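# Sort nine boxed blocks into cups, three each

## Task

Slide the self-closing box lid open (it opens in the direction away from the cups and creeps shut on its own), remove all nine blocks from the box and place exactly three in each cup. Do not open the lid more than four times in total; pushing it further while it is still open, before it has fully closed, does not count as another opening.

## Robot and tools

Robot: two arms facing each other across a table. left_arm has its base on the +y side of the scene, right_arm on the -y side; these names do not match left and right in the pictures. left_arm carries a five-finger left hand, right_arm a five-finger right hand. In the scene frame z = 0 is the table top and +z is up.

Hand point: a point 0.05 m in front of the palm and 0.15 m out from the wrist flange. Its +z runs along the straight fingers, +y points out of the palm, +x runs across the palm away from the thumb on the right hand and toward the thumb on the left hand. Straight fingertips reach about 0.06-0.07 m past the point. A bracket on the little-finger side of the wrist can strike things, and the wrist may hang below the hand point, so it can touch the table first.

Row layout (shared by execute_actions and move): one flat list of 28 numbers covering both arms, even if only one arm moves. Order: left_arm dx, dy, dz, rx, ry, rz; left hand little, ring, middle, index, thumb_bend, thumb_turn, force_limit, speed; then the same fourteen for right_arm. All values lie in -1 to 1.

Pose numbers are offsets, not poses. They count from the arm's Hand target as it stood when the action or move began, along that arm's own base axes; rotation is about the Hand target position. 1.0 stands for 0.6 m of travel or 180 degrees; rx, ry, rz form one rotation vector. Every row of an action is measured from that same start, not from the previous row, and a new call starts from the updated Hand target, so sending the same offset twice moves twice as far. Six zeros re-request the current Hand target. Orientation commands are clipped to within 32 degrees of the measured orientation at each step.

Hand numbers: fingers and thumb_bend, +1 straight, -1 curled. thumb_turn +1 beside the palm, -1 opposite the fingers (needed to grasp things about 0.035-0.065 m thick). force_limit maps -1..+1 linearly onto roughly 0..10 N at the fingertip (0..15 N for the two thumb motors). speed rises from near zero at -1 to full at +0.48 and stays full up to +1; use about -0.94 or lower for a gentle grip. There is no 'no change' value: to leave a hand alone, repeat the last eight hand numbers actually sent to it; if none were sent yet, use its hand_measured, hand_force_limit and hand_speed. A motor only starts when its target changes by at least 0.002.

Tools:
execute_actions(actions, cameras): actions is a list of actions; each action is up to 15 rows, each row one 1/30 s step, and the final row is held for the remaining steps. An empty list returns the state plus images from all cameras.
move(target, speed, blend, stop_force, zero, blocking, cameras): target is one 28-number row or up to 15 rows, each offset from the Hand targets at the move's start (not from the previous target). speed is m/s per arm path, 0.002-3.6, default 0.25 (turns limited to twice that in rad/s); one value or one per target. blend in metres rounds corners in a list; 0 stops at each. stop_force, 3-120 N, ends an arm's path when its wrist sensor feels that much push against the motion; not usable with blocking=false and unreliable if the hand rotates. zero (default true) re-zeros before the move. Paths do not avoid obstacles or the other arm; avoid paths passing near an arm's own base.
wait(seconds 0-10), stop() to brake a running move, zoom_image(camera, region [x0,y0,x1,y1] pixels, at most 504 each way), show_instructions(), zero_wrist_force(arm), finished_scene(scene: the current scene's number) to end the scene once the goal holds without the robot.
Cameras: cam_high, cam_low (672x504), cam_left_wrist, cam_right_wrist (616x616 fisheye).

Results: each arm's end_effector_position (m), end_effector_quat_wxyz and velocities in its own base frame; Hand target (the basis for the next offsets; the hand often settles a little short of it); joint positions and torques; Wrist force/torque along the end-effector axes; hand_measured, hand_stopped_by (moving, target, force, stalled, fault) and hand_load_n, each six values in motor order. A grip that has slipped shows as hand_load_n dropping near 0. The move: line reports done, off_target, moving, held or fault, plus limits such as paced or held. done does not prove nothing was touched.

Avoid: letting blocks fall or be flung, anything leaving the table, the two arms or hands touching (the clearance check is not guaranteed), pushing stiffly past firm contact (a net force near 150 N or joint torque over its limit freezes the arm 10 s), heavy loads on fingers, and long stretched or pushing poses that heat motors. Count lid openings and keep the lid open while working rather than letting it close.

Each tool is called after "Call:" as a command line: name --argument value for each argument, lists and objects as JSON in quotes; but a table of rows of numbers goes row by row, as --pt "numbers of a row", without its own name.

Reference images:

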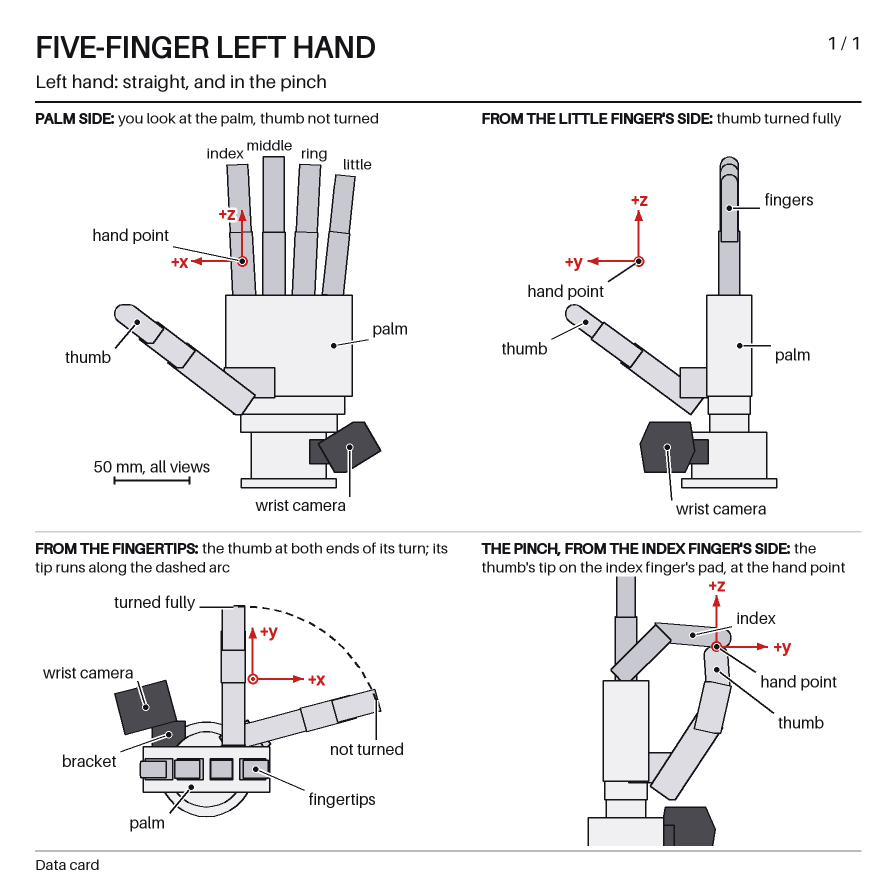

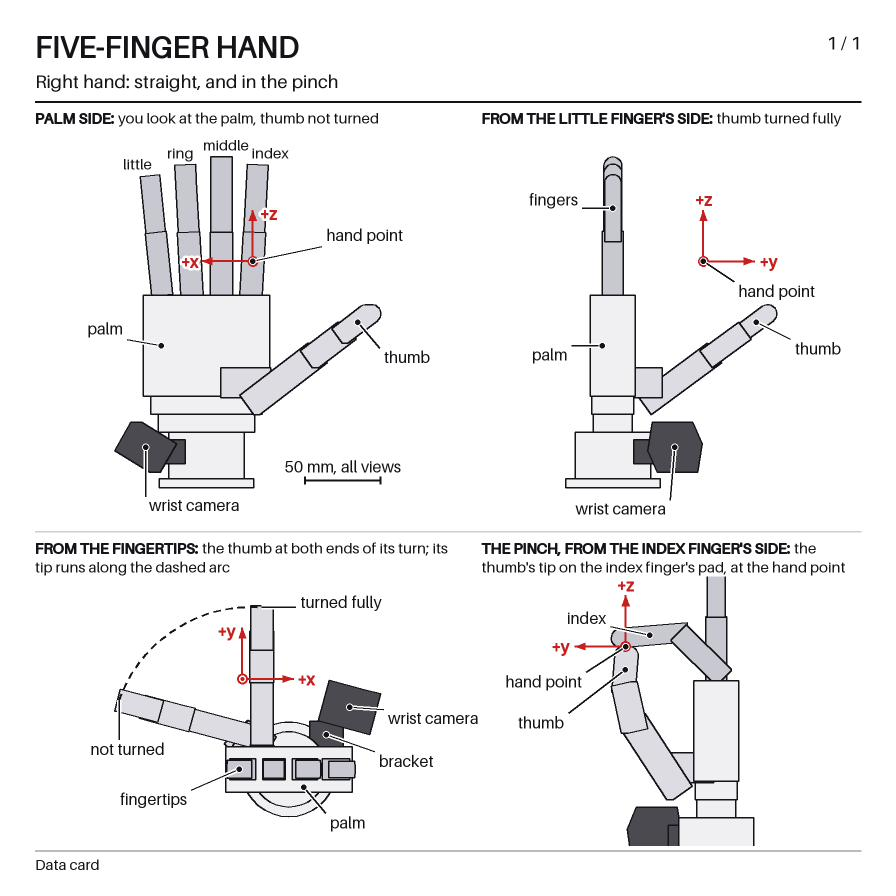

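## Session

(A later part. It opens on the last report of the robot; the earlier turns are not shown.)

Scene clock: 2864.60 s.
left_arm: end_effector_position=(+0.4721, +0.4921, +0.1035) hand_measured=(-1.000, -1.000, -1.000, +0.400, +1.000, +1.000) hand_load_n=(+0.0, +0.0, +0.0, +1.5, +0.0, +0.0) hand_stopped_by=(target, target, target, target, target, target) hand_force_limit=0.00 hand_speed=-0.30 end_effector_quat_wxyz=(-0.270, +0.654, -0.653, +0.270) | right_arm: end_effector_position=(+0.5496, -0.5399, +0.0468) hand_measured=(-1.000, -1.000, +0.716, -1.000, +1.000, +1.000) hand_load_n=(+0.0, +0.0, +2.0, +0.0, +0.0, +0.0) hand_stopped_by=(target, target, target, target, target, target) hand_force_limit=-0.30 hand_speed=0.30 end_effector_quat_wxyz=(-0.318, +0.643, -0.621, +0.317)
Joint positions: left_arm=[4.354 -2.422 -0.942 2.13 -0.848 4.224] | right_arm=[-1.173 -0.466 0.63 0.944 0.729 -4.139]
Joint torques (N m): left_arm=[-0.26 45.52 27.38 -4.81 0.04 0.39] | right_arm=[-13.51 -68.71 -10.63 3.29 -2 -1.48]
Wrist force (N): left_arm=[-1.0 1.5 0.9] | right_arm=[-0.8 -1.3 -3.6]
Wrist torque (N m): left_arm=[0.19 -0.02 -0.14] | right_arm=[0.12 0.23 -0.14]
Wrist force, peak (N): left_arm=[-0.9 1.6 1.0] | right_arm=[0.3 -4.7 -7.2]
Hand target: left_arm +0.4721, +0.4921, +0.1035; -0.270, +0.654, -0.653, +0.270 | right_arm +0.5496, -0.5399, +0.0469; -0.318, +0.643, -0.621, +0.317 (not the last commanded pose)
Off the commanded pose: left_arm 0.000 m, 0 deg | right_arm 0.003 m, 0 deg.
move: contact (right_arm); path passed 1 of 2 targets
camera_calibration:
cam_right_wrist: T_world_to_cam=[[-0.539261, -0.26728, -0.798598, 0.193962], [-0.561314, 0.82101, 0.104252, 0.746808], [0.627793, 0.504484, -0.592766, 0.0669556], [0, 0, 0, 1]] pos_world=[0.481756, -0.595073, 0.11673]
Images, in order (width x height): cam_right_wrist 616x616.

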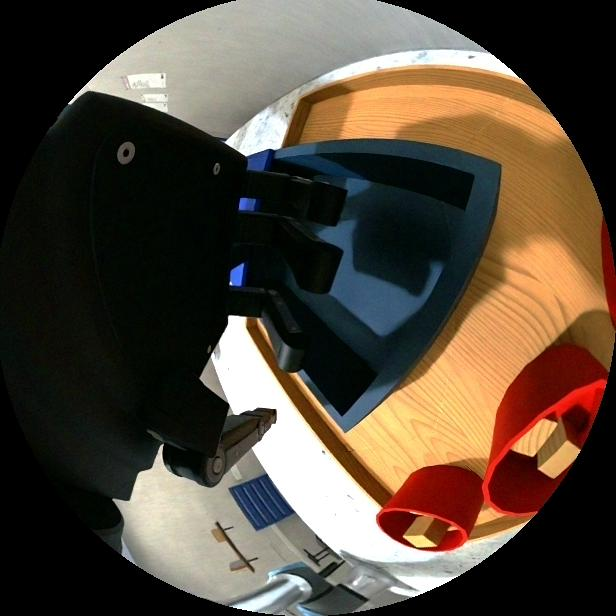

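Call:
move --pt "0 0 0 0 0 0 -1 -1 -1 0.4 1 1 0 -0.3 -0.0467 -0.0017 -0.0025 0 0 0 -1 -1 0.715 -1 1 1 -0.3 0.3" --speed 0.03 --cameras '[]'

Call:
move --pt "0 0 0 0 0 0 -1 -1 -1 0.4 1 1 0 -0.3 0 0 0.08 0 0 0 -1 -1 0.715 -1 1 1 -0.3 0.3" --speed 0.1 --cameras '["cam_right_wrist","cam_high"]'

Scene clock: 2872.23 s.
left_arm: end_effector_position=(+0.4721, +0.4921, +0.1035) hand_measured=(-1.000, -1.000, -1.000, +0.400, +1.000, +1.000) hand_load_n=(+0.0, +0.0, +0.0, +1.5, +0.0, +0.0) hand_stopped_by=(target, target, target, target, target, target) hand_force_limit=0.00 hand_speed=-0.30 end_effector_quat_wxyz=(-0.270, +0.654, -0.653, +0.270) | right_arm: end_effector_position=(+0.5216, -0.5409, +0.0454) hand_measured=(-1.000, -1.000, +0.716, -1.000, +1.000, +1.000) hand_load_n=(+0.0, +0.0, +4.5, +0.0, +0.0, -0.5) hand_stopped_by=(target, target, target, target, target, target) hand_force_limit=-0.30 hand_speed=0.30 end_effector_quat_wxyz=(-0.318, +0.643, -0.621, +0.317)
Joint positions: left_arm=[4.354 -2.422 -0.942 2.13 -0.848 4.224] | right_arm=[-1.212 -0.509 0.73 0.928 0.712 -4.193]
Joint torques (N m): left_arm=[-1.3 45.98 26.01 -4.59 -0.05 0.44] | right_arm=[-13.3 -67.04 -10.48 -0.01 -1.39 -2.45]
Wrist force (N): left_arm=[-0.9 1.3 0.8] | right_arm=[-0.3 -4.5 -4.7]
Wrist torque (N m): left_arm=[0.15 -0.03 -0.12] | right_arm=[0.23 0.22 -0.02]
Wrist force, peak (N): left_arm=[-0.8 1.7 0.9] | right_arm=[-0.3 -4.4 -5.1]
Hand target: left_arm +0.4721, +0.4921, +0.1035; -0.270, +0.654, -0.653, +0.270 | right_arm +0.5215, -0.5409, +0.0454; -0.318, +0.643, -0.621, +0.317
Off the commanded pose: left_arm 0.000 m, 0 deg | right_arm 0.000 m, 0 deg.
move: done
No camera images: "cameras" was empty.

Scene clock: 2873.30 s.
left_arm: end_effector_position=(+0.4721, +0.4921, +0.1035) hand_measured=(-1.000, -1.000, -1.000, +0.400, +1.000, +1.000) hand_load_n=(+0.0, +0.0, +0.0, +1.5, +0.0, +0.0) hand_stopped_by=(target, target, target, target, target, target) hand_force_limit=0.00 hand_speed=-0.30 end_effector_quat_wxyz=(-0.270, +0.654, -0.653, +0.270) | right_arm: end_effector_position=(+0.5216, -0.5409, +0.0932) hand_measured=(-1.000, -1.000, +0.716, -1.000, +1.000, +1.000) hand_load_n=(+0.0, +0.0, +0.0, +0.0, +0.0, +0.0) hand_stopped_by=(target, target, target, target, target, target) hand_force_limit=-0.30 hand_speed=0.30 end_effector_quat_wxyz=(-0.318, +0.643, -0.621, +0.317)
Joint positions: left_arm=[4.354 -2.422 -0.942 2.13 -0.848 4.224] | right_arm=[-1.212 -0.54 0.665 1.023 0.712 -4.193]
Joint torques (N m): left_arm=[-0.87 46.67 26.83 -4.46 -0.08 0] | right_arm=[-8.19 -69 -27.03 3.47 -1.38 -2.2]
Wrist force (N): left_arm=[-0.9 1.5 0.8] | right_arm=[-0.4 1.1 -2.6]
Wrist torque (N m): left_arm=[0.18 -0.03 -0.13] | right_arm=[-0.01 0.18 0.10]
Wrist force, peak (N): left_arm=[-0.8 1.6 0.9] | right_arm=[-0.4 -4.2 -4.5]
Hand target: left_arm +0.4721, +0.4921, +0.1035; -0.270, +0.654, -0.653, +0.270 | right_arm +0.5215, -0.5409, +0.0934; -0.318, +0.643, -0.621, +0.317
Off the commanded pose: left_arm 0.000 m, 0 deg | right_arm 0.000 m, 0 deg.
move: done
camera_calibration:
cam_right_wrist: T_world_to_cam=[[-0.539227, -0.267217, -0.798642, 0.215679], [-0.561306, 0.821013, 0.10428, 0.727068], [0.62783, 0.504513, -0.592702, 0.112533], [0, 0, 0, 1]] pos_world=[0.453756, -0.596073, 0.16313]
Images, in order (width x height): cam_high 672x504, cam_right_wrist 616x616.

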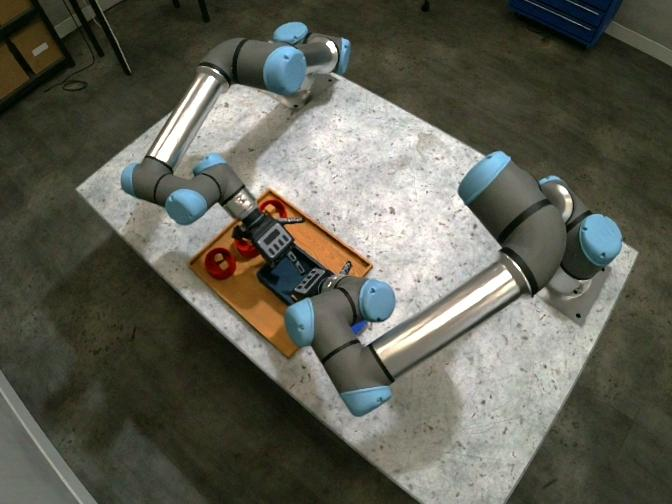

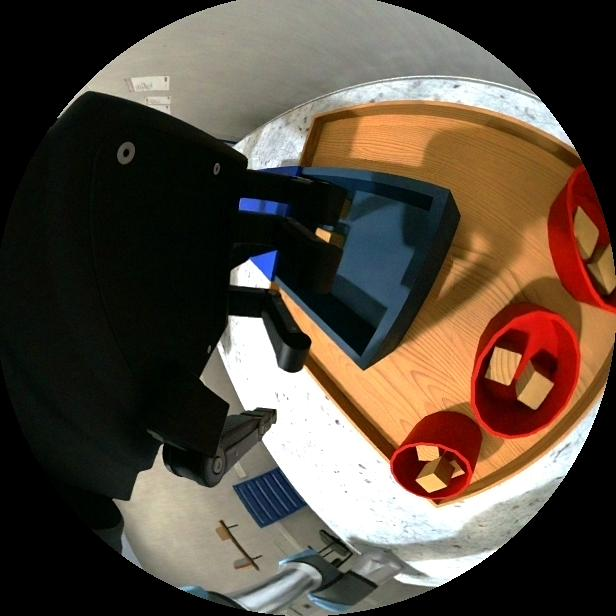

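Call:
execute_actions --actions '[[[0,0,0,0,0,0,-1,-1,-1,0.4,1,1,0,-0.3, 0,0,0,0,0,0,-1,-1,0.12,0.12,0.4,-1,-0.3,0.3]]]'

Call:
move --pt "0 0 0 0 0 0 -1 -1 -1 0.4 1 1 0 -0.3 0.055 0.01 0 0 0 0 -1 -1 0.12 0.12 0.4 -1 -0.3 0.3" --speed 0.1 --cameras '["cam_right_wrist"]'

Call:
zoom_image --camera "cam_right_wrist" --region '[280, 140, 440, 300]'

Scene clock: 2882.80 s.
left_arm: end_effector_position=(+0.4721, +0.4921, +0.1035) hand_measured=(-1.000, -1.000, -1.000, +0.400, +1.000, +1.000) hand_load_n=(+0.0, +0.0, +0.0, +1.5, +0.0, +0.0) hand_stopped_by=(target, target, target, target, target, target) hand_force_limit=0.00 hand_speed=-0.30 end_effector_quat_wxyz=(-0.270, +0.654, -0.653, +0.270) | right_arm: end_effector_position=(+0.5215, -0.5409, +0.0934) hand_measured=(-1.000, -1.000, +0.120, +0.120, +0.400, -1.000) hand_load_n=(+0.0, +0.0, +0.0, +0.0, +0.0, +0.0) hand_stopped_by=(target, target, target, target, target, target) hand_force_limit=-0.30 hand_speed=0.30 end_effector_quat_wxyz=(-0.318, +0.643, -0.621, +0.317)
Joint positions: left_arm=[4.354 -2.422 -0.942 2.13 -0.848 4.224] | right_arm=[-1.212 -0.54 0.665 1.024 0.712 -4.193]
Joint torques (N m): left_arm=[-2.82 45.64 26.83 -4.37 -0.11 0.41] | right_arm=[-13.08 -62.06 -26.4 3.44 -2.15 -2.29]
Wrist force (N): left_arm=[-0.9 1.4 0.9] | right_arm=[-0.4 1.3 -2.6]
Wrist torque (N m): left_arm=[0.17 -0.03 -0.13] | right_arm=[0.02 0.19 0.11]
Wrist force, peak (N): left_arm=[-1.0 1.7 0.9] | right_arm=[-0.6 1.6 -2.7]
Hand target: left_arm +0.4721, +0.4921, +0.1035; -0.270, +0.654, -0.653, +0.270 | right_arm +0.5215, -0.5409, +0.0934; -0.318, +0.643, -0.621, +0.317
Off the commanded pose: left_arm 0.000 m, 0 deg | right_arm 0.000 m, 0 deg.

Scene clock: 2883.90 s.
left_arm: end_effector_position=(+0.4721, +0.4921, +0.1035) hand_measured=(-1.000, -1.000, -1.000, +0.400, +1.000, +1.000) hand_load_n=(+0.0, +0.0, +0.0, +2.0, +0.0, -0.5) hand_stopped_by=(target, target, target, target, target, target) hand_force_limit=0.00 hand_speed=-0.30 end_effector_quat_wxyz=(-0.270, +0.654, -0.653, +0.270) | right_arm: end_effector_position=(+0.5545, -0.5349, +0.0934) hand_measured=(-1.000, -1.000, +0.120, +0.120, +0.400, -1.000) hand_load_n=(+0.0, +0.5, +0.0, +0.0, +0.0, +0.0) hand_stopped_by=(target, target, target, target, target, target) hand_force_limit=-0.30 hand_speed=0.30 end_effector_quat_wxyz=(-0.318, +0.643, -0.621, +0.317)
Joint positions: left_arm=[4.354 -2.422 -0.942 2.13 -0.848 4.224] | right_arm=[-1.163 -0.497 0.57 1.026 0.733 -4.126]
Joint torques (N m): left_arm=[-1.22 46.62 27.8 -4.53 0.2 0.09] | right_arm=[9.35 -54.57 -27.34 3.38 0.26 2.39]
Wrist force (N): left_arm=[-0.8 1.4 0.6] | right_arm=[-0.5 1.1 -2.6]
Wrist torque (N m): left_arm=[0.18 -0.05 -0.12] | right_arm=[0.02 0.19 -0.06]
Wrist force, peak (N): left_arm=[-1.0 1.5 1.0] | right_arm=[-0.1 1.8 -3.0]
Hand target: left_arm +0.4721, +0.4921, +0.1035; -0.270, +0.654, -0.653, +0.270 | right_arm +0.5545, -0.5349, +0.0934; -0.318, +0.643, -0.621, +0.317
Off the commanded pose: left_arm 0.000 m, 0 deg | right_arm 0.000 m, 0 deg.
move: done
camera_calibration:
cam_right_wrist: T_world_to_cam=[[-0.539232, -0.267322, -0.798604, 0.23501], [-0.561343, 0.820996, 0.104211, 0.7407], [0.627793, 0.504484, -0.592766, 0.0889717], [0, 0, 0, 1]] pos_world=[0.486656, -0.590173, 0.16323]
Images, in order (width x height): cam_right_wrist 616x616.

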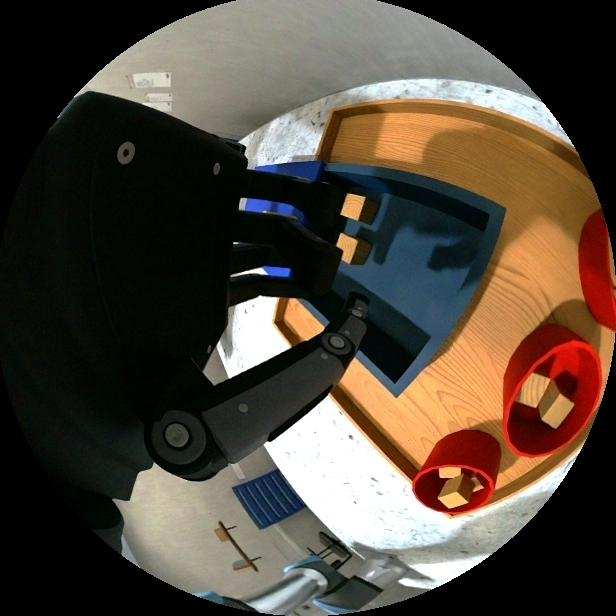

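Scaled by 3.150 from the camera's 616x616 image, which has a finer 880x880 frame.

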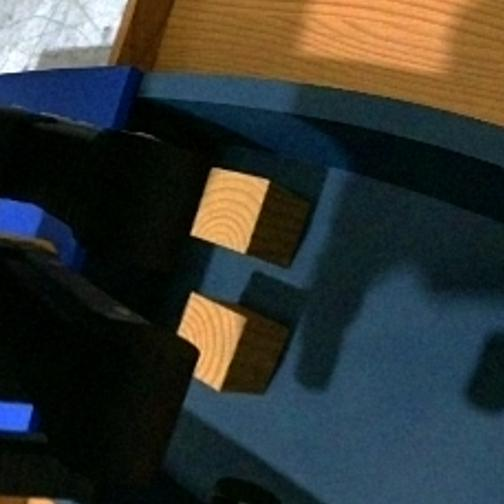

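Call:
move --pt "0 0 0 0 0 0 -1 -1 -1 0.4 1 1 0 -0.3 -0.079 -0.0075 0.003 0 0 0 -1 -1 0.12 0.12 0.4 -1 -0.3 0.3" --speed 0.12

Call:
execute_actions --actions '[[[0,0,0,0,0,0,-1,-1,-1,0.4,1,1,0,-0.3, 0,0,0,0,0,0,-1,-1,0.12,0.12,1,1,-0.3,0.4]],[[0,0,0,0,0,0,-1,-1,-1,0.4,1,1,0,-0.3, 0,0,0,0,0,0,-1,-1,0.715,-1,1,1,-0.3,0.4]]]'

Scene clock: 2977.57 s.
left_arm: end_effector_position=(+0.4721, +0.4921, +0.1035) hand_measured=(-1.000, -1.000, -1.000, +0.400, +1.000, +1.000) hand_load_n=(+0.0, +0.0, +0.0, +2.0, +0.0, +0.0) hand_stopped_by=(target, target, target, target, target, target) hand_force_limit=0.00 hand_speed=-0.30 end_effector_quat_wxyz=(-0.270, +0.654, -0.653, +0.270) | right_arm: end_effector_position=(+0.5072, -0.5394, +0.0951) hand_measured=(-1.000, -1.000, +0.120, +0.120, +0.400, -1.000) hand_load_n=(+0.0, +0.0, +0.0, +0.0, +0.0, +0.0) hand_stopped_by=(target, target, target, target, target, target) hand_force_limit=-0.30 hand_speed=0.30 end_effector_quat_wxyz=(-0.318, +0.643, -0.621, +0.317)
Joint positions: left_arm=[4.354 -2.422 -0.942 2.13 -0.848 4.224] | right_arm=[-1.232 -0.569 0.722 1.017 0.704 -4.221]
Joint torques (N m): left_arm=[-1.5 46.18 26.28 -4.56 -0.04 0.16] | right_arm=[-13.48 -68.96 -12.05 0.23 -2.79 -2.35]
Wrist force (N): left_arm=[-1.1 1.4 0.9] | right_arm=[-0.2 1.6 -2.5]
Wrist torque (N m): left_arm=[0.17 0.00 -0.14] | right_arm=[0.05 0.15 0.14]
Wrist force, peak (N): left_arm=[-0.9 1.6 0.9] | right_arm=[-0.4 1.9 -3.0]
Hand target: left_arm +0.4721, +0.4921, +0.1035; -0.270, +0.654, -0.653, +0.270 | right_arm +0.5071, -0.5394, +0.0952; -0.318, +0.643, -0.621, +0.317
Off the commanded pose: left_arm 0.000 m, 0 deg | right_arm 0.000 m, 0 deg.
move: done

Scene clock: 2978.77 s.
left_arm: end_effector_position=(+0.4721, +0.4921, +0.1035) hand_measured=(-1.000, -1.000, -1.000, +0.400, +1.000, +1.000) hand_load_n=(+0.0, +0.0, +0.0, +1.5, +0.0, +0.0) hand_stopped_by=(target, target, target, target, target, target) hand_force_limit=0.00 hand_speed=-0.30 end_effector_quat_wxyz=(-0.270, +0.654, -0.653, +0.270) | right_arm: end_effector_position=(+0.5071, -0.5394, +0.0952) hand_measured=(-1.000, -1.000, +0.716, -1.000, +1.000, +1.000) hand_load_n=(+0.0, +0.0, +0.0, +0.0, +0.0, +0.0) hand_stopped_by=(target, target, target, target, target, target) hand_force_limit=-0.30 hand_speed=0.40 end_effector_quat_wxyz=(-0.318, +0.643, -0.621, +0.317)
Joint positions: left_arm=[4.354 -2.422 -0.942 2.13 -0.848 4.224] | right_arm=[-1.232 -0.569 0.722 1.017 0.704 -4.221]
Joint torques (N m): left_arm=[-1.92 45.72 26.57 -4.55 -0.28 0.3] | right_arm=[-12.96 -68.15 -11.71 0.37 -2.48 -2.33]
Wrist force (N): left_arm=[-1.0 1.4 0.7] | right_arm=[-0.6 1.5 -2.6]
Wrist torque (N m): left_arm=[0.18 -0.02 -0.14] | right_arm=[0.04 0.23 0.11]
Wrist force, peak (N): left_arm=[-1.0 1.5 0.9] | right_arm=[-0.3 1.7 -2.6]
Hand target: left_arm +0.4721, +0.4921, +0.1035; -0.270, +0.654, -0.653, +0.270 | right_arm +0.5071, -0.5394, +0.0952; -0.318, +0.643, -0.621, +0.317
Off the commanded pose: left_arm 0.000 m, 0 deg | right_arm 0.000 m, 0 deg.

Call:
move --pt "0 0 0 0 0 0 -1 -1 -1 0.4 1 1 0 -0.3 0 0 -0.012 0 0 0 -1 -1 0.715 -1 1 1 -0.3 0.4" --pt "0 0 0 0 0 0 -1 -1 -1 0.4 1 1 0 -0.3 0.0362 0.0013 -0.0828 0 0 0 -1 -1 0.715 -1 1 1 -0.3 0.4" --speed 0.035 --stop_force 5

Call:
move --pt "0 0 0 0 0 0 -1 -1 -1 0.4 1 1 0 -0.3 -0.0433 -0.0016 -0.0025 0 0 0 -1 -1 0.715 -1 1 1 -0.3 0.4" --speed 0.03

Call:
move --pt "0 0 0 0 0 0 -1 -1 -1 0.4 1 1 0 -0.3 0 0 0.08 0 0 0 -1 -1 0.715 -1 1 1 -0.3 0.4" --speed 0.1 --cameras '["cam_right_wrist"]'

Scene clock: 2993.43 s.
left_arm: end_effector_position=(+0.4721, +0.4921, +0.1035) hand_measured=(-1.000, -1.000, -1.000, +0.400, +1.000, +1.000) hand_load_n=(+0.0, +0.0, +0.0, +2.0, +0.0, +0.0) hand_stopped_by=(target, target, target, target, target, target) hand_force_limit=0.00 hand_speed=-0.30 end_effector_quat_wxyz=(-0.270, +0.654, -0.653, +0.270) | right_arm: end_effector_position=(+0.5282, -0.5386, +0.0467) hand_measured=(-1.000, -1.000, +0.716, -1.000, +1.000, +1.000) hand_load_n=(+0.0, +0.0, +3.5, +0.0, +0.0, +0.0) hand_stopped_by=(target, target, target, target, target, target) hand_force_limit=-0.30 hand_speed=0.40 end_effector_quat_wxyz=(-0.318, +0.643, -0.621, +0.317)
Joint positions: left_arm=[4.354 -2.422 -0.942 2.13 -0.848 4.224] | right_arm=[-1.202 -0.507 0.719 0.925 0.716 -4.178]
Joint torques (N m): left_arm=[-3.17 45.71 27.21 -4.72 -0.02 0.18] | right_arm=[-9.88 -67.41 -10.19 3.73 -2.06 -1.4]
Wrist force (N): left_arm=[-0.8 1.4 0.8] | right_arm=[0.0 -2.3 -3.2]
Wrist torque (N m): left_arm=[0.17 -0.03 -0.13] | right_arm=[0.15 0.19 -0.12]
Wrist force, peak (N): left_arm=[-1.0 1.7 0.9] | right_arm=[0.2 -4.4 -7.2]
Hand target: left_arm +0.4721, +0.4921, +0.1035; -0.270, +0.654, -0.653, +0.270 | right_arm +0.5282, -0.5386, +0.0467; -0.318, +0.643, -0.621, +0.317 (not the last commanded pose)
Off the commanded pose: left_arm 0.000 m, 0 deg | right_arm 0.001 m, 0 deg.
move: contact (right_arm); path passed 1 of 2 targets

Scene clock: 2994.77 s.
left_arm: end_effector_position=(+0.4721, +0.4921, +0.1035) hand_measured=(-1.000, -1.000, -1.000, +0.400, +1.000, +1.000) hand_load_n=(+0.0, +0.0, +0.0, +2.0, +0.0, -0.5) hand_stopped_by=(target, target, target, target, target, target) hand_force_limit=0.00 hand_speed=-0.30 end_effector_quat_wxyz=(-0.270, +0.654, -0.653, +0.270) | right_arm: end_effector_position=(+0.5024, -0.5396, +0.0452) hand_measured=(-1.000, -1.000, +0.716, -1.000, +1.000, +1.000) hand_load_n=(+0.0, +0.0, +5.0, +0.0, -0.5, +0.0) hand_stopped_by=(target, target, target, target, target, target) hand_force_limit=-0.30 hand_speed=0.40 end_effector_quat_wxyz=(-0.318, +0.643, -0.621, +0.317)
Joint positions: left_arm=[4.354 -2.422 -0.942 2.13 -0.848 4.224] | right_arm=[-1.239 -0.541 0.799 0.919 0.701 -4.231]
Joint torques (N m): left_arm=[-2.34 46.91 26.96 -4.54 -0.01 0.01] | right_arm=[-12.99 -65.16 -7.6 0.02 -1.53 -2.53]
Wrist force (N): left_arm=[-1.0 1.4 0.8] | right_arm=[-0.3 -4.3 -4.4]
Wrist torque (N m): left_arm=[0.16 -0.01 -0.13] | right_arm=[0.25 0.24 -0.01]
Wrist force, peak (N): left_arm=[-0.7 1.7 0.8] | right_arm=[-0.2 -4.3 -5.1]
Hand target: left_arm +0.4721, +0.4921, +0.1035; -0.270, +0.654, -0.653, +0.270 | right_arm +0.5023, -0.5396, +0.0452; -0.318, +0.643, -0.621, +0.317
Off the commanded pose: left_arm 0.000 m, 0 deg | right_arm 0.000 m, 0 deg.
move: done

Scene clock: 2995.83 s.
left_arm: end_effector_position=(+0.4721, +0.4921, +0.1035) hand_measured=(-1.000, -1.000, -1.000, +0.400, +1.000, +1.000) hand_load_n=(+0.0, +0.0, +0.0, +2.0, +0.0, +0.0) hand_stopped_by=(target, target, target, target, target, target) hand_force_limit=0.00 hand_speed=-0.30 end_effector_quat_wxyz=(-0.270, +0.654, -0.653, +0.270) | right_arm: end_effector_position=(+0.5023, -0.5396, +0.0931) hand_measured=(-1.000, -1.000, +0.716, -1.000, +1.000, +1.000) hand_load_n=(+0.0, +0.0, +0.0, +0.0, +0.0, -0.5) hand_stopped_by=(target, target, target, target, target, target) hand_force_limit=-0.30 hand_speed=0.40 end_effector_quat_wxyz=(-0.318, +0.643, -0.621, +0.317)
Joint positions: left_arm=[4.354 -2.422 -0.942 2.13 -0.848 4.224] | right_arm=[-1.239 -0.575 0.741 1.012 0.701 -4.231]
Joint torques (N m): left_arm=[-2.64 45.38 28.09 -4.64 -0.02 0.02] | right_arm=[-9.73 -67.98 -28.02 3.81 -2.16 -2.33]
Wrist force (N): left_arm=[-0.9 1.3 0.8] | right_arm=[-0.6 1.7 -2.5]
Wrist torque (N m): left_arm=[0.15 -0.03 -0.12] | right_arm=[0.06 0.22 0.11]
Wrist force, peak (N): left_arm=[-0.9 1.6 0.7] | right_arm=[-0.4 -4.0 -4.5]
Hand target: left_arm +0.4721, +0.4921, +0.1035; -0.270, +0.654, -0.653, +0.270 | right_arm +0.5023, -0.5396, +0.0932; -0.318, +0.643, -0.621, +0.317
Off the commanded pose: left_arm 0.000 m, 0 deg | right_arm 0.000 m, 0 deg.
move: done
camera_calibration:
cam_right_wrist: T_world_to_cam=[[-0.539195, -0.267225, -0.798661, 0.205445], [-0.561371, 0.820964, 0.104308, 0.715183], [0.627799, 0.504588, -0.592672, 0.123929], [0, 0, 0, 1]] pos_world=[0.434456, -0.594773, 0.16293]
Images, in order (width x height): cam_right_wrist 616x616.

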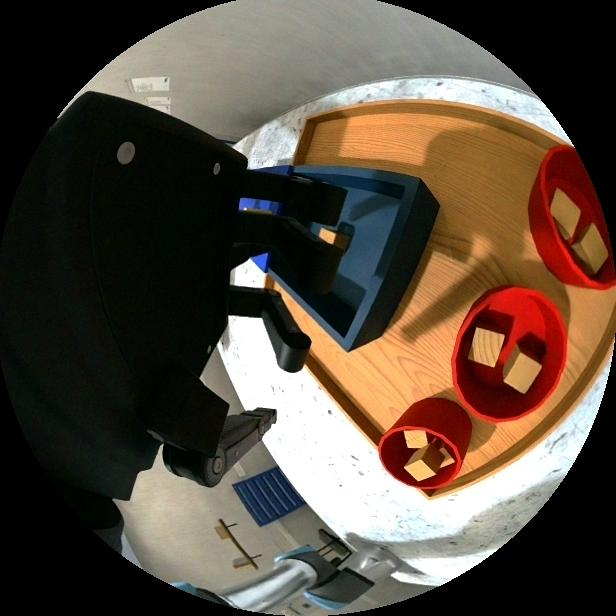

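Call:
execute_actions --actions '[[[0,0,0,0,0,0,-1,-1,-1,0.4,1,1,0,-0.3, 0,0,0,0,0,0,-1,-1,0.12,0.12,0.4,-1,-0.3,0.3]]]'

Call:
move --pt "0 0 0 0 0 0 -1 -1 -1 0.4 1 1 0 -0.3 0.111 -0.0147 -0.0135 0.002 -0.0555 0 -1 -1 0.12 0.12 0.4 -1 -0.3 0.3" --speed 0.12 --cameras '["cam_right_wrist"]'

Call:
zoom_image --camera "cam_right_wrist" --region '[280, 140, 440, 300]'

Scene clock: 3006.53 s.
left_arm: end_effector_position=(+0.4721, +0.4921, +0.1035) hand_measured=(-1.000, -1.000, -1.000, +0.400, +1.000, +1.000) hand_load_n=(+0.0, +0.0, +0.0, +1.5, +0.0, +0.0) hand_stopped_by=(target, target, target, target, target, target) hand_force_limit=0.00 hand_speed=-0.30 end_effector_quat_wxyz=(-0.270, +0.654, -0.653, +0.270) | right_arm: end_effector_position=(+0.5023, -0.5396, +0.0932) hand_measured=(-1.000, -1.000, +0.120, +0.120, +0.400, -1.000) hand_load_n=(+0.0, +0.0, +0.0, +0.0, +0.0, +0.0) hand_stopped_by=(target, target, target, target, target, target) hand_force_limit=-0.30 hand_speed=0.30 end_effector_quat_wxyz=(-0.318, +0.643, -0.621, +0.317)
Joint positions: left_arm=[4.354 -2.422 -0.942 2.13 -0.848 4.224] | right_arm=[-1.239 -0.575 0.74 1.013 0.701 -4.231]
Joint torques (N m): left_arm=[-2.39 45.98 25.22 -4.61 0.03 0.04] | right_arm=[-12.71 -62.77 -25.7 3.44 -2.07 -2.32]
Wrist force (N): left_arm=[-0.8 1.4 0.7] | right_arm=[-0.4 1.8 -2.6]
Wrist torque (N m): left_arm=[0.17 -0.05 -0.13] | right_arm=[0.10 0.19 0.13]
Wrist force, peak (N): left_arm=[-1.0 1.6 0.7] | right_arm=[-0.5 1.6 -2.8]
Hand target: left_arm +0.4721, +0.4921, +0.1035; -0.270, +0.654, -0.653, +0.270 | right_arm +0.5023, -0.5396, +0.0932; -0.318, +0.643, -0.621, +0.317
Off the commanded pose: left_arm 0.000 m, 0 deg | right_arm 0.000 m, 0 deg.

Scene clock: 3007.97 s.
left_arm: end_effector_position=(+0.4721, +0.4921, +0.1035) hand_measured=(-1.000, -1.000, -1.000, +0.400, +1.000, +1.000) hand_load_n=(+0.0, +0.0, +0.0, +1.5, +0.0, +0.0) hand_stopped_by=(target, target, target, target, target, target) hand_force_limit=0.00 hand_speed=-0.30 end_effector_quat_wxyz=(-0.270, +0.654, -0.653, +0.270) | right_arm: end_effector_position=(+0.5688, -0.5484, +0.0851) hand_measured=(-1.000, -1.000, +0.120, +0.120, +0.400, -1.000) hand_load_n=(+0.0, +0.5, +0.0, +0.0, +0.0, +0.0) hand_stopped_by=(target, target, target, target, target, target) hand_force_limit=-0.30 hand_speed=0.30 end_effector_quat_wxyz=(-0.373, +0.612, -0.591, +0.370)
Joint positions: left_arm=[4.354 -2.422 -0.942 2.13 -0.848 4.224] | right_arm=[-1.195 -0.501 0.651 0.814 0.576 -4.034]
Joint torques (N m): left_arm=[-3.67 44.59 27.22 -4.64 0.09 0.2] | right_arm=[9.65 -56 -11.14 0.02 -2.88 2.48]
Wrist force (N): left_arm=[-0.8 1.5 0.8] | right_arm=[-0.4 1.5 -2.8]
Wrist torque (N m): left_arm=[0.19 -0.05 -0.13] | right_arm=[0.01 0.20 -0.03]
Wrist force, peak (N): left_arm=[-0.9 1.6 0.9] | right_arm=[0.1 1.8 -3.0]
Hand target: left_arm +0.4721, +0.4921, +0.1035; -0.270, +0.654, -0.653, +0.270 | right_arm +0.5689, -0.5484, +0.0851; -0.373, +0.611, -0.591, +0.370
Off the commanded pose: left_arm 0.000 m, 0 deg | right_arm 0.000 m, 0 deg.
move: done
camera_calibration:
cam_right_wrist: T_world_to_cam=[[-0.392467, -0.262025, -0.881653, 0.159069], [-0.571477, 0.82055, 0.0105271, 0.774122], [0.720683, 0.507976, -0.47178, 0.0207166], [0, 0, 0, 1]] pos_world=[0.489893, -0.60405, 0.141868]
Images, in order (width x height): cam_right_wrist 616x616.

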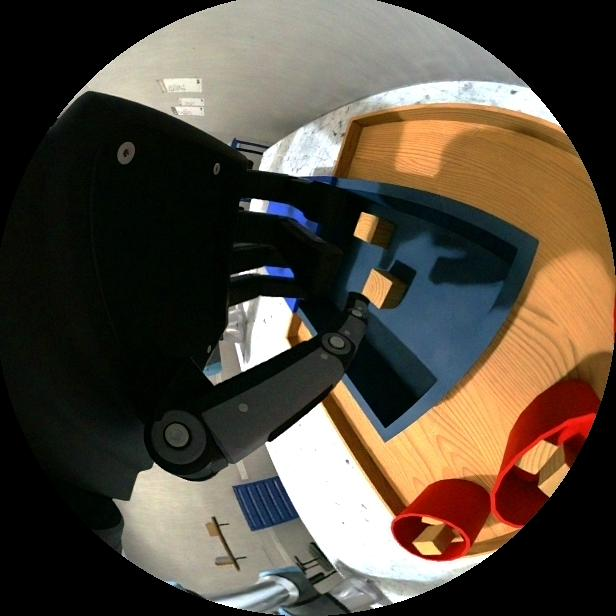

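Scaled by 3.150 from the camera's 616x616 image, which has a finer 880x880 frame.

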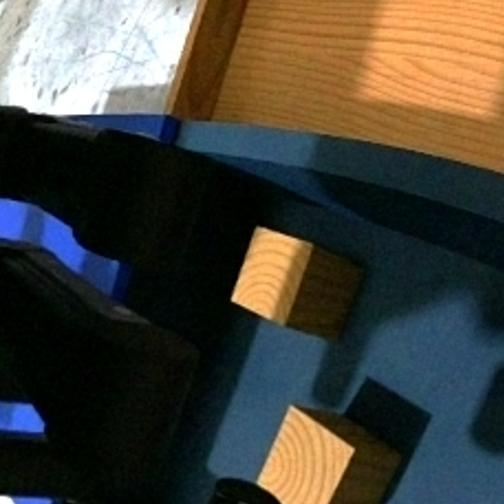

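Call:
move --pt "0 0 0 0 0 0 -1 -1 -1 0.4 1 1 0 -0.3 0 0.0022 -0.0827 0 0 0 -1 -1 0.12 0.12 0.4 -1 -0.3 0.3" --speed 0.035 --stop_force 5 --cameras '["cam_right_wrist"]'

Scene clock: 3025.43 s.
left_arm: end_effector_position=(+0.4721, +0.4921, +0.1035) hand_measured=(-1.000, -1.000, -1.000, +0.400, +1.000, +1.000) hand_load_n=(+0.0, +0.0, +0.0, +2.0, +0.0, +0.0) hand_stopped_by=(target, target, target, target, target, target) hand_force_limit=0.00 hand_speed=-0.30 end_effector_quat_wxyz=(-0.270, +0.654, -0.653, +0.270) | right_arm: end_effector_position=(+0.5689, -0.5471, +0.0355) hand_measured=(-1.000, -1.000, +0.120, +0.120, +0.400, -1.000) hand_load_n=(+0.0, +0.0, +0.0, +0.0, +0.0, +0.0) hand_stopped_by=(target, target, target, target, target, target) hand_force_limit=-0.30 hand_speed=0.30 end_effector_quat_wxyz=(-0.373, +0.611, -0.591, +0.370)
Joint positions: left_arm=[4.354 -2.422 -0.942 2.13 -0.848 4.224] | right_arm=[-1.195 -0.469 0.717 0.715 0.576 -4.032]
Joint torques (N m): left_arm=[-3.32 45.35 27.22 -4.52 -0.21 0.18] | right_arm=[8.99 -54.29 -11.3 -0.12 0.44 2.38]
Wrist force (N): left_arm=[-0.8 1.4 0.7] | right_arm=[-0.3 1.5 -2.5]
Wrist torque (N m): left_arm=[0.18 -0.03 -0.13] | right_arm=[-0.01 0.18 -0.01]
Wrist force, peak (N): left_arm=[-0.8 1.6 1.1] | right_arm=[-0.4 1.8 -3.0]
Hand target: left_arm +0.4721, +0.4921, +0.1035; -0.270, +0.654, -0.653, +0.270 | right_arm +0.5689, -0.5471, +0.0355; -0.373, +0.611, -0.591, +0.370
Off the commanded pose: left_arm 0.000 m, 0 deg | right_arm 0.000 m, 0 deg.
move: done
camera_calibration:
cam_right_wrist: T_world_to_cam=[[-0.392343, -0.262047, -0.881702, 0.115587], [-0.571414, 0.820596, 0.0103835, 0.773565], [0.7208, 0.507891, -0.471693, -0.00363211], [0, 0, 0, 1]] pos_world=[0.489994, -0.60265, 0.0921682]
Images, in order (width x height): cam_right_wrist 616x616.

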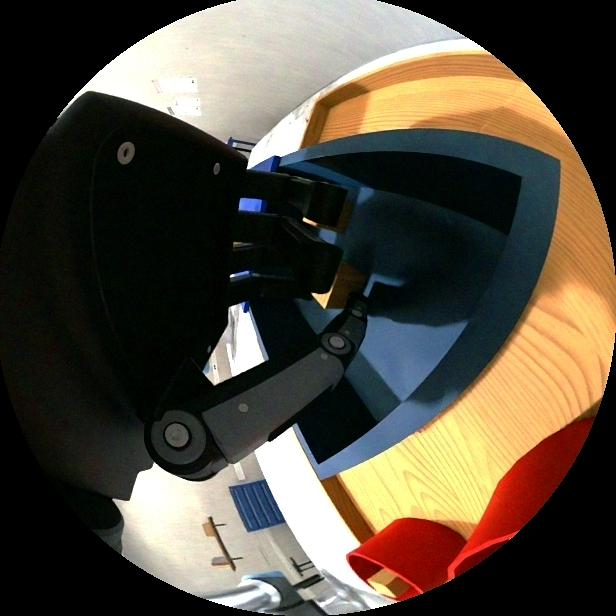

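Call:
execute_actions --actions '[[[0,0,0,0,0,0,-1,-1,-1,0.4,1,1,0,-0.3, 0,0,0,0,0,0,-1,-1,-0.12,-0.12,0.1,-1,-0.3,-0.9]]]'

Call:
wait --seconds 1.5

Call:
move --pt "0 0 0 0 0 0 -1 -1 -1 0.4 1 1 0 -0.3 0 0 0.1242 0 0 0 -1 -1 -0.12 -0.12 0.1 -1 -0.3 -0.9" --pt "0 0 0 0 0 0 -1 -1 -1 0.4 1 1 0 -0.3 -0.3202 -0.0192 0.11 0 0 0 -1 -1 -0.12 -0.12 0.1 -1 -0.3 -0.9" --speed '[0.1,0.2]' --blend '[0.01,0]' --cameras '["cam_right_wrist"]'

Call:
zoom_image --camera "cam_right_wrist" --region '[300, 210, 460, 370]'

Scene clock: 3038.70 s.
left_arm: end_effector_position=(+0.4721, +0.4921, +0.1035) hand_measured=(-1.000, -1.000, -1.000, +0.400, +1.000, +1.000) hand_load_n=(+0.0, +0.0, +0.0, +1.5, +0.0, +0.0) hand_stopped_by=(target, target, target, target, target, target) hand_force_limit=0.00 hand_speed=-0.30 end_effector_quat_wxyz=(-0.270, +0.654, -0.653, +0.270) | right_arm: end_effector_position=(+0.5689, -0.5471, +0.0355) hand_measured=(-1.000, -1.000, -0.018, -0.046, +0.320, -1.000) hand_load_n=(+0.0, +0.5, +7.5, +1.5, +5.0, +1.0) hand_stopped_by=(target, target, force, force, force, target) hand_force_limit=-0.30 hand_speed=-0.90 end_effector_quat_wxyz=(-0.373, +0.611, -0.591, +0.370)
Joint positions: left_arm=[4.354 -2.422 -0.942 2.13 -0.848 4.224] | right_arm=[-1.195 -0.469 0.717 0.715 0.576 -4.032]
Joint torques (N m): left_arm=[-4.41 45.38 26.56 -4.35 0.04 0.11] | right_arm=[9.16 -54.27 -11.87 -0.12 0.28 2.31]
Wrist force (N): left_arm=[-0.9 1.3 0.8] | right_arm=[-0.5 0.1 -3.6]
Wrist torque (N m): left_arm=[0.16 -0.02 -0.13] | right_arm=[0.01 0.20 -0.05]
Wrist force, peak (N): left_arm=[-0.9 1.6 0.9] | right_arm=[-0.7 0.1 -3.8]
Hand target: left_arm +0.4721, +0.4921, +0.1035; -0.270, +0.654, -0.653, +0.270 | right_arm +0.5689, -0.5471, +0.0355; -0.373, +0.611, -0.591, +0.370
Off the commanded pose: left_arm 0.000 m, 0 deg | right_arm 0.000 m, 0 deg.

Scene clock: 3040.20 s.
left_arm: end_effector_position=(+0.4721, +0.4921, +0.1035) hand_measured=(-1.000, -1.000, -1.000, +0.400, +1.000, +1.000) hand_load_n=(+0.0, +0.0, +0.0, +1.5, +0.0, +0.0) hand_stopped_by=(target, target, target, target, target, target) hand_force_limit=0.00 hand_speed=-0.30 end_effector_quat_wxyz=(-0.270, +0.654, -0.653, +0.270) | right_arm: end_effector_position=(+0.5689, -0.5471, +0.0355) hand_measured=(-1.000, -1.000, -0.018, -0.046, +0.320, -1.000) hand_load_n=(+0.0, +0.0, +7.5, +2.0, +5.0, +1.0) hand_stopped_by=(target, target, force, force, force, target) hand_force_limit=-0.30 hand_speed=-0.90 end_effector_quat_wxyz=(-0.373, +0.611, -0.591, +0.370)
Joint positions: left_arm=[4.354 -2.422 -0.942 2.13 -0.848 4.224] | right_arm=[-1.195 -0.469 0.717 0.715 0.576 -4.032]
Joint torques (N m): left_arm=[-3.39 45.19 25.93 -4.49 0.07 -0.09] | right_arm=[8.12 -54.67 -11.91 -0.05 0.22 1.98]
Wrist force (N): left_arm=[-1.0 1.4 0.8] | right_arm=[-0.4 -0.3 -3.3]
Wrist torque (N m): left_arm=[0.17 -0.02 -0.14] | right_arm=[-0.08 0.18 -0.06]
Wrist force, peak (N): left_arm=[-0.9 1.6 1.1] | right_arm=[-0.7 -0.3 -3.9]
Hand target: left_arm +0.4721, +0.4921, +0.1035; -0.270, +0.654, -0.653, +0.270 | right_arm +0.5689, -0.5471, +0.0355; -0.373, +0.611, -0.591, +0.370
Off the commanded pose: left_arm 0.000 m, 0 deg | right_arm 0.000 m, 0 deg.
wait: 1.50 s; at rest by 0.17 s

Scene clock: 3042.77 s.
left_arm: end_effector_position=(+0.4721, +0.4921, +0.1035) hand_measured=(-1.000, -1.000, -1.000, +0.400, +1.000, +1.000) hand_load_n=(+0.0, +0.5, +0.0, +1.5, +0.0, +0.0) hand_stopped_by=(target, target, target, target, target, target) hand_force_limit=0.00 hand_speed=-0.30 end_effector_quat_wxyz=(-0.270, +0.654, -0.653, +0.270) | right_arm: end_effector_position=(+0.3768, -0.5586, +0.1015) hand_measured=(-1.000, -1.000, -0.018, -0.046, +0.320, -1.000) hand_load_n=(+0.0, +0.0, +7.5, +1.5, +5.0, +0.5) hand_stopped_by=(target, target, force, force, force, target) hand_force_limit=-0.30 hand_speed=-0.90 end_effector_quat_wxyz=(-0.373, +0.611, -0.591, +0.370)
Joint positions: left_arm=[4.354 -2.422 -0.942 2.13 -0.848 4.224] | right_arm=[-1.492 -0.651 1.018 1.087 0.467 -4.594]
Joint torques (N m): left_arm=[-2.5 44.58 26.69 -4.62 0.13 0.09] | right_arm=[-12.62 -48.67 -15.86 4.51 -3.1 -2.79]
Wrist force (N): left_arm=[-0.8 1.5 0.8] | right_arm=[-0.4 2.0 -2.5]
Wrist torque (N m): left_arm=[0.19 -0.03 -0.13] | right_arm=[0.09 0.21 0.15]
Wrist force, peak (N): left_arm=[-1.0 1.6 1.0] | right_arm=[0.0 2.2 -3.4]
Hand target: left_arm +0.4721, +0.4921, +0.1035; -0.270, +0.654, -0.653, +0.270 | right_arm +0.3767, -0.5586, +0.1015; -0.373, +0.611, -0.591, +0.370
Off the commanded pose: left_arm 0.000 m, 0 deg | right_arm 0.000 m, 0 deg.
move: done
camera_calibration:
cam_right_wrist: T_world_to_cam=[[-0.392387, -0.261891, -0.881729, 0.0955111], [-0.571293, 0.820679, 0.0104791, 0.672547], [0.720872, 0.507838, -0.471641, 0.171744], [0, 0, 0, 1]] pos_world=[0.297894, -0.61415, 0.158168]
Images, in order (width x height): cam_right_wrist 616x616.

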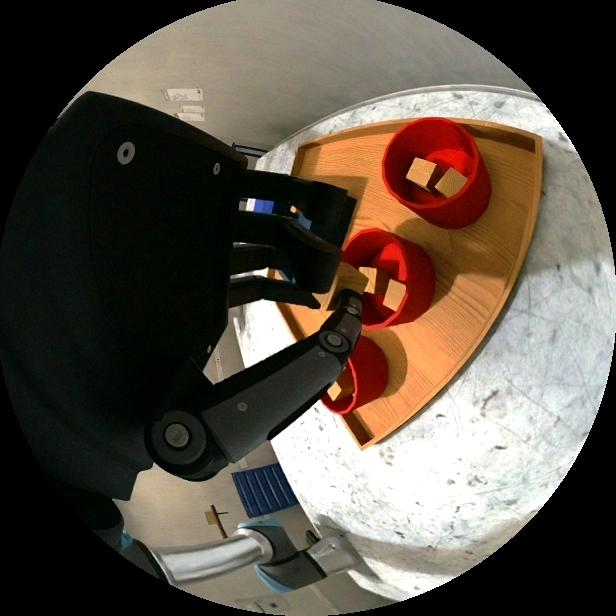

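Scaled by 3.150 from the camera's 616x616 image, which has a finer 880x880 frame.

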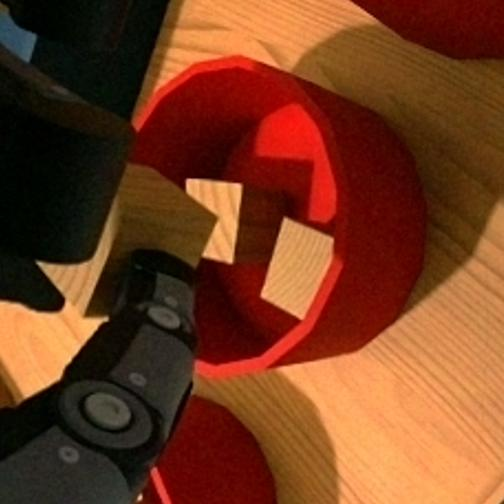

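Call:
move --pt "0 0 0 0 0 0 -1 -1 -1 0.4 1 1 0 -0.3 0.0132 -0.0112 -0.01 0 0 0 -1 -1 -0.12 -0.12 0.1 -1 -0.3 -0.9" --pt "0 0 0 0 0 0 -1 -1 -1 0.4 1 1 0 -0.3 0.0132 -0.0112 -0.0592 0 0 0 -1 -1 -0.12 -0.12 0.1 -1 -0.3 -0.9" --speed 0.05 --stop_force 6 --blend '[0.004,0]'

Call:
execute_actions --actions '[[[0,0,0,0,0,0,-1,-1,-1,0.4,1,1,0,-0.3, 0,0,0,0,0,0,-1,-1,0.14,0.14,0.46,-1,-0.3,-0.7]]]'

Call:
move --target '[0,0,0,0,0,0,-1,-1,-1,0.4,1,1,0,-0.3, 0,0,0.06,0,0,0,-1,-1,0.14,0.14,0.46,-1,-0.3,-0.7]' --speed 0.1 --cameras '["cam_right_wrist"]'

Scene clock: 3062.53 s.
left_arm: end_effector_position=(+0.4721, +0.4921, +0.1035) hand_measured=(-1.000, -1.000, -1.000, +0.400, +1.000, +1.000) hand_load_n=(+0.0, +0.0, +0.0, +2.0, +0.0, +0.0) hand_stopped_by=(target, target, target, target, target, target) hand_force_limit=0.00 hand_speed=-0.30 end_effector_quat_wxyz=(-0.270, +0.654, -0.653, +0.270) | right_arm: end_effector_position=(+0.3847, -0.5653, +0.0660) hand_measured=(-1.000, -1.000, -0.018, -0.046, +0.320, -1.000) hand_load_n=(+0.0, +0.0, +7.5, +1.5, +5.0, +0.5) hand_stopped_by=(target, target, force, force, force, target) hand_force_limit=-0.30 hand_speed=-0.90 end_effector_quat_wxyz=(-0.373, +0.611, -0.591, +0.370)
Joint positions: left_arm=[4.354 -2.422 -0.942 2.13 -0.848 4.224] | right_arm=[-1.48 -0.594 0.998 1.026 0.469 -4.569]
Joint torques (N m): left_arm=[-3.71 45.27 27.07 -4.62 -0.28 -0.26] | right_arm=[9.95 -49.19 -9.72 0.58 0 2.45]
Wrist force (N): left_arm=[-0.9 1.3 0.7] | right_arm=[-0.1 1.8 -2.7]
Wrist torque (N m): left_arm=[0.17 -0.03 -0.12] | right_arm=[0.08 0.18 0.00]
Wrist force, peak (N): left_arm=[-1.0 1.6 0.9] | right_arm=[-0.3 2.0 -2.9]
Hand target: left_arm +0.4721, +0.4921, +0.1035; -0.270, +0.654, -0.653, +0.270 | right_arm +0.3847, -0.5653, +0.0660; -0.373, +0.611, -0.591, +0.370
Off the commanded pose: left_arm 0.000 m, 0 deg | right_arm 0.000 m, 0 deg.
move: done

Scene clock: 3063.23 s.
left_arm: end_effector_position=(+0.4721, +0.4921, +0.1035) hand_measured=(-1.000, -1.000, -1.000, +0.400, +1.000, +1.000) hand_load_n=(+0.0, +0.0, +0.0, +2.0, +0.0, +0.0) hand_stopped_by=(target, target, target, target, target, target) hand_force_limit=0.00 hand_speed=-0.30 end_effector_quat_wxyz=(-0.270, +0.654, -0.653, +0.270) | right_arm: end_effector_position=(+0.3847, -0.5653, +0.0660) hand_measured=(-1.000, -1.000, +0.140, +0.140, +0.460, -1.000) hand_load_n=(+0.0, +0.0, +0.0, +0.0, +0.0, +0.0) hand_stopped_by=(target, target, target, target, target, target) hand_force_limit=-0.30 hand_speed=-0.70 end_effector_quat_wxyz=(-0.373, +0.611, -0.591, +0.370)
Joint positions: left_arm=[4.354 -2.422 -0.942 2.13 -0.848 4.224] | right_arm=[-1.48 -0.594 0.998 1.026 0.469 -4.568]
Joint torques (N m): left_arm=[-4.01 45.18 25.74 -4.54 0.1 -0.13] | right_arm=[8.25 -48.79 -10.1 0.56 -0.1 2.29]
Wrist force (N): left_arm=[-0.9 1.5 0.7] | right_arm=[-0.4 1.5 -2.6]
Wrist torque (N m): left_arm=[0.20 -0.03 -0.13] | right_arm=[0.06 0.21 -0.02]
Wrist force, peak (N): left_arm=[-0.8 1.7 0.7] | right_arm=[-0.2 2.0 -2.7]
Hand target: left_arm +0.4721, +0.4921, +0.1035; -0.270, +0.654, -0.653, +0.270 | right_arm +0.3847, -0.5653, +0.0660; -0.373, +0.611, -0.591, +0.370
Off the commanded pose: left_arm 0.000 m, 0 deg | right_arm 0.000 m, 0 deg.

Scene clock: 3064.23 s.
left_arm: end_effector_position=(+0.4721, +0.4921, +0.1035) hand_measured=(-1.000, -1.000, -1.000, +0.400, +1.000, +1.000) hand_load_n=(+0.0, +0.5, +0.0, +2.0, +0.0, +0.0) hand_stopped_by=(target, target, target, target, target, target) hand_force_limit=0.00 hand_speed=-0.30 end_effector_quat_wxyz=(-0.270, +0.654, -0.653, +0.270) | right_arm: end_effector_position=(+0.3847, -0.5653, +0.1018) hand_measured=(-1.000, -1.000, +0.140, +0.140, +0.460, -1.000) hand_load_n=(+0.0, +0.0, +0.0, +0.0, +0.0, +0.0) hand_stopped_by=(target, target, target, target, target, target) hand_force_limit=-0.30 hand_speed=-0.70 end_effector_quat_wxyz=(-0.373, +0.611, -0.591, +0.370)
Joint positions: left_arm=[4.354 -2.422 -0.942 2.13 -0.848 4.224] | right_arm=[-1.48 -0.631 0.972 1.089 0.469 -4.568]
Joint torques (N m): left_arm=[-4.35 45.31 26.98 -4.7 0.03 0] | right_arm=[-2.27 -64.92 -26.7 4.27 -0.41 -1.35]
Wrist force (N): left_arm=[-0.9 1.4 0.9] | right_arm=[-0.1 1.7 -2.5]
Wrist torque (N m): left_arm=[0.18 -0.03 -0.13] | right_arm=[0.06 0.17 0.00]
Wrist force, peak (N): left_arm=[-1.0 1.6 0.9] | right_arm=[-0.2 2.6 -2.2]
Hand target: left_arm +0.4721, +0.4921, +0.1035; -0.270, +0.654, -0.653, +0.270 | right_arm +0.3847, -0.5653, +0.1020; -0.373, +0.611, -0.591, +0.370
Off the commanded pose: left_arm 0.000 m, 0 deg | right_arm 0.000 m, 0 deg.
move: done
camera_calibration:
cam_right_wrist: T_world_to_cam=[[-0.392324, -0.262033, -0.881714, 0.0969849], [-0.571473, 0.820555, 0.0104234, 0.682624], [0.720764, 0.507965, -0.471668, 0.16976], [0, 0, 0, 1]] pos_world=[0.305793, -0.62095, 0.158468]
Images, in order (width x height): cam_right_wrist 616x616.

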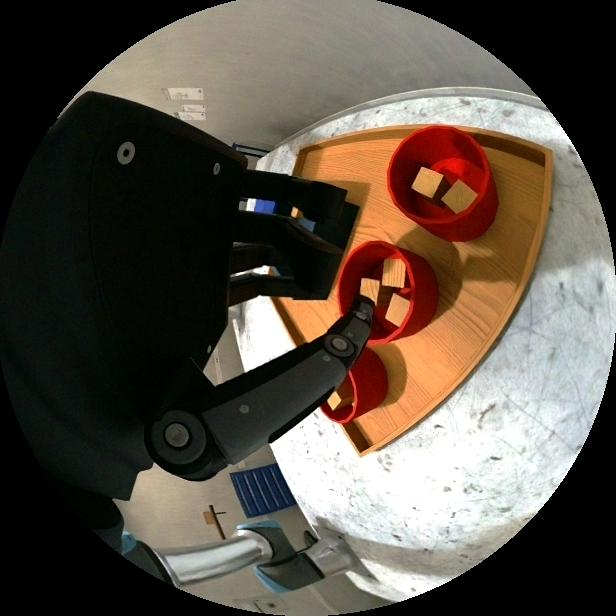

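Call:
move --target '[0,0,0,0,0,0,-1,-1,-1,0.4,1,1,0,-0.3, 0.2147,-0.0193,0.0,-0.002,0.0555,0,-1,-1,0.14,0.14,1,1,-0.3,0.4]' --speed 0.2

Call:
execute_actions --actions '[[[0,0,0,0,0,0,-1,-1,-1,0.4,1,1,0,-0.3, 0,0,0,0,0,0,-1,-1,0.715,-1,1,1,-0.3,0.4]]]' --cameras '["cam_right_wrist"]'

Scene clock: 3082.43 s.
left_arm: end_effector_position=(+0.4721, +0.4921, +0.1035) hand_measured=(-1.000, -1.000, -1.000, +0.400, +1.000, +1.000) hand_load_n=(+0.5, +0.0, +0.0, +1.5, +0.0, +0.0) hand_stopped_by=(target, target, target, target, target, target) hand_force_limit=0.00 hand_speed=-0.30 end_effector_quat_wxyz=(-0.270, +0.654, -0.653, +0.270) | right_arm: end_effector_position=(+0.5134, -0.5768, +0.1019) hand_measured=(-1.000, -1.000, +0.140, +0.140, +1.000, +1.000) hand_load_n=(+0.0, +0.0, +0.0, +0.0, +0.0, +0.0) hand_stopped_by=(target, target, target, target, target, target) hand_force_limit=-0.30 hand_speed=0.40 end_effector_quat_wxyz=(-0.318, +0.642, -0.621, +0.318)
Joint positions: left_arm=[4.354 -2.422 -0.942 2.13 -0.848 4.224] | right_arm=[-1.242 -0.41 0.395 1.194 0.7 -4.234]
Joint torques (N m): left_arm=[-4.14 45.37 27.22 -4.55 0.07 -0.13] | right_arm=[9.89 -54.49 -27.14 3.69 0.25 -1.49]
Wrist force (N): left_arm=[-1.0 1.4 0.7] | right_arm=[-0.3 1.6 -2.5]
Wrist torque (N m): left_arm=[0.19 -0.02 -0.13] | right_arm=[0.07 0.17 -0.03]
Wrist force, peak (N): left_arm=[-1.0 1.7 0.8] | right_arm=[-0.4 2.4 -3.4]
Hand target: left_arm +0.4721, +0.4921, +0.1035; -0.270, +0.654, -0.653, +0.270 | right_arm +0.5135, -0.5769, +0.1020; -0.318, +0.643, -0.621, +0.317
Off the commanded pose: left_arm 0.000 m, 0 deg | right_arm 0.000 m, 0 deg.
move: done

Scene clock: 3083.13 s.
left_arm: end_effector_position=(+0.4721, +0.4921, +0.1035) hand_measured=(-1.000, -1.000, -1.000, +0.400, +1.000, +1.000) hand_load_n=(+0.0, +0.0, +0.0, +2.0, +0.0, +0.0) hand_stopped_by=(target, target, target, target, target, target) hand_force_limit=0.00 hand_speed=-0.30 end_effector_quat_wxyz=(-0.270, +0.654, -0.653, +0.270) | right_arm: end_effector_position=(+0.5135, -0.5769, +0.1020) hand_measured=(-1.000, -1.000, +0.716, -1.000, +1.000, +1.000) hand_load_n=(+0.0, +0.0, +0.0, +0.0, +0.0, +0.0) hand_stopped_by=(target, target, target, target, target, target) hand_force_limit=-0.30 hand_speed=0.40 end_effector_quat_wxyz=(-0.318, +0.643, -0.621, +0.317)
Joint positions: left_arm=[4.354 -2.422 -0.942 2.13 -0.848 4.224] | right_arm=[-1.242 -0.408 0.392 1.197 0.7 -4.235]
Joint torques (N m): left_arm=[-3.68 45.87 26.9 -4.57 -0.02 -0.2] | right_arm=[9.13 -56.13 -27.44 3.76 0.2 -1.54]
Wrist force (N): left_arm=[-0.7 1.5 0.7] | right_arm=[-0.5 1.4 -2.6]
Wrist torque (N m): left_arm=[0.20 -0.06 -0.12] | right_arm=[0.05 0.21 -0.05]
Wrist force, peak (N): left_arm=[-1.1 1.5 0.7] | right_arm=[-0.6 1.4 -2.9]
Hand target: left_arm +0.4721, +0.4921, +0.1035; -0.270, +0.654, -0.653, +0.270 | right_arm +0.5135, -0.5769, +0.1020; -0.318, +0.643, -0.621, +0.317
Off the commanded pose: left_arm 0.000 m, 0 deg | right_arm 0.000 m, 0 deg.
camera_calibration:
cam_right_wrist: T_world_to_cam=[[-0.539164, -0.26727, -0.798667, 0.208582], [-0.561402, 0.820949, 0.104264, 0.751175], [0.627798, 0.504589, -0.592672, 0.140994], [0, 0, 0, 1]] pos_world=[0.445656, -0.632073, 0.17183]
Images, in order (width x height): cam_right_wrist 616x616.

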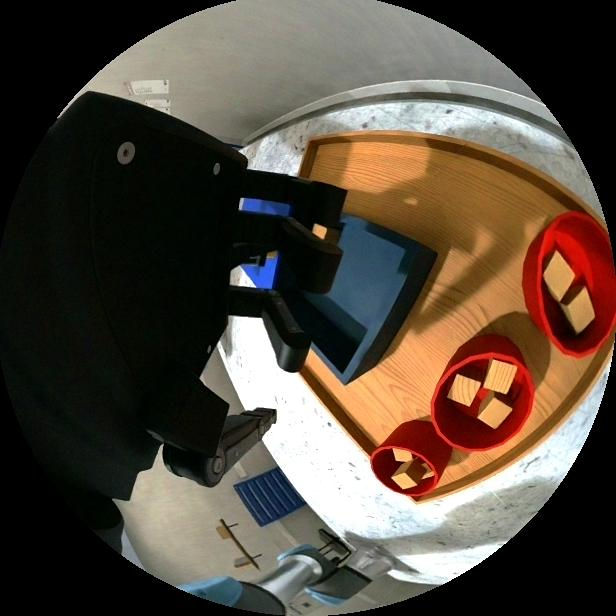

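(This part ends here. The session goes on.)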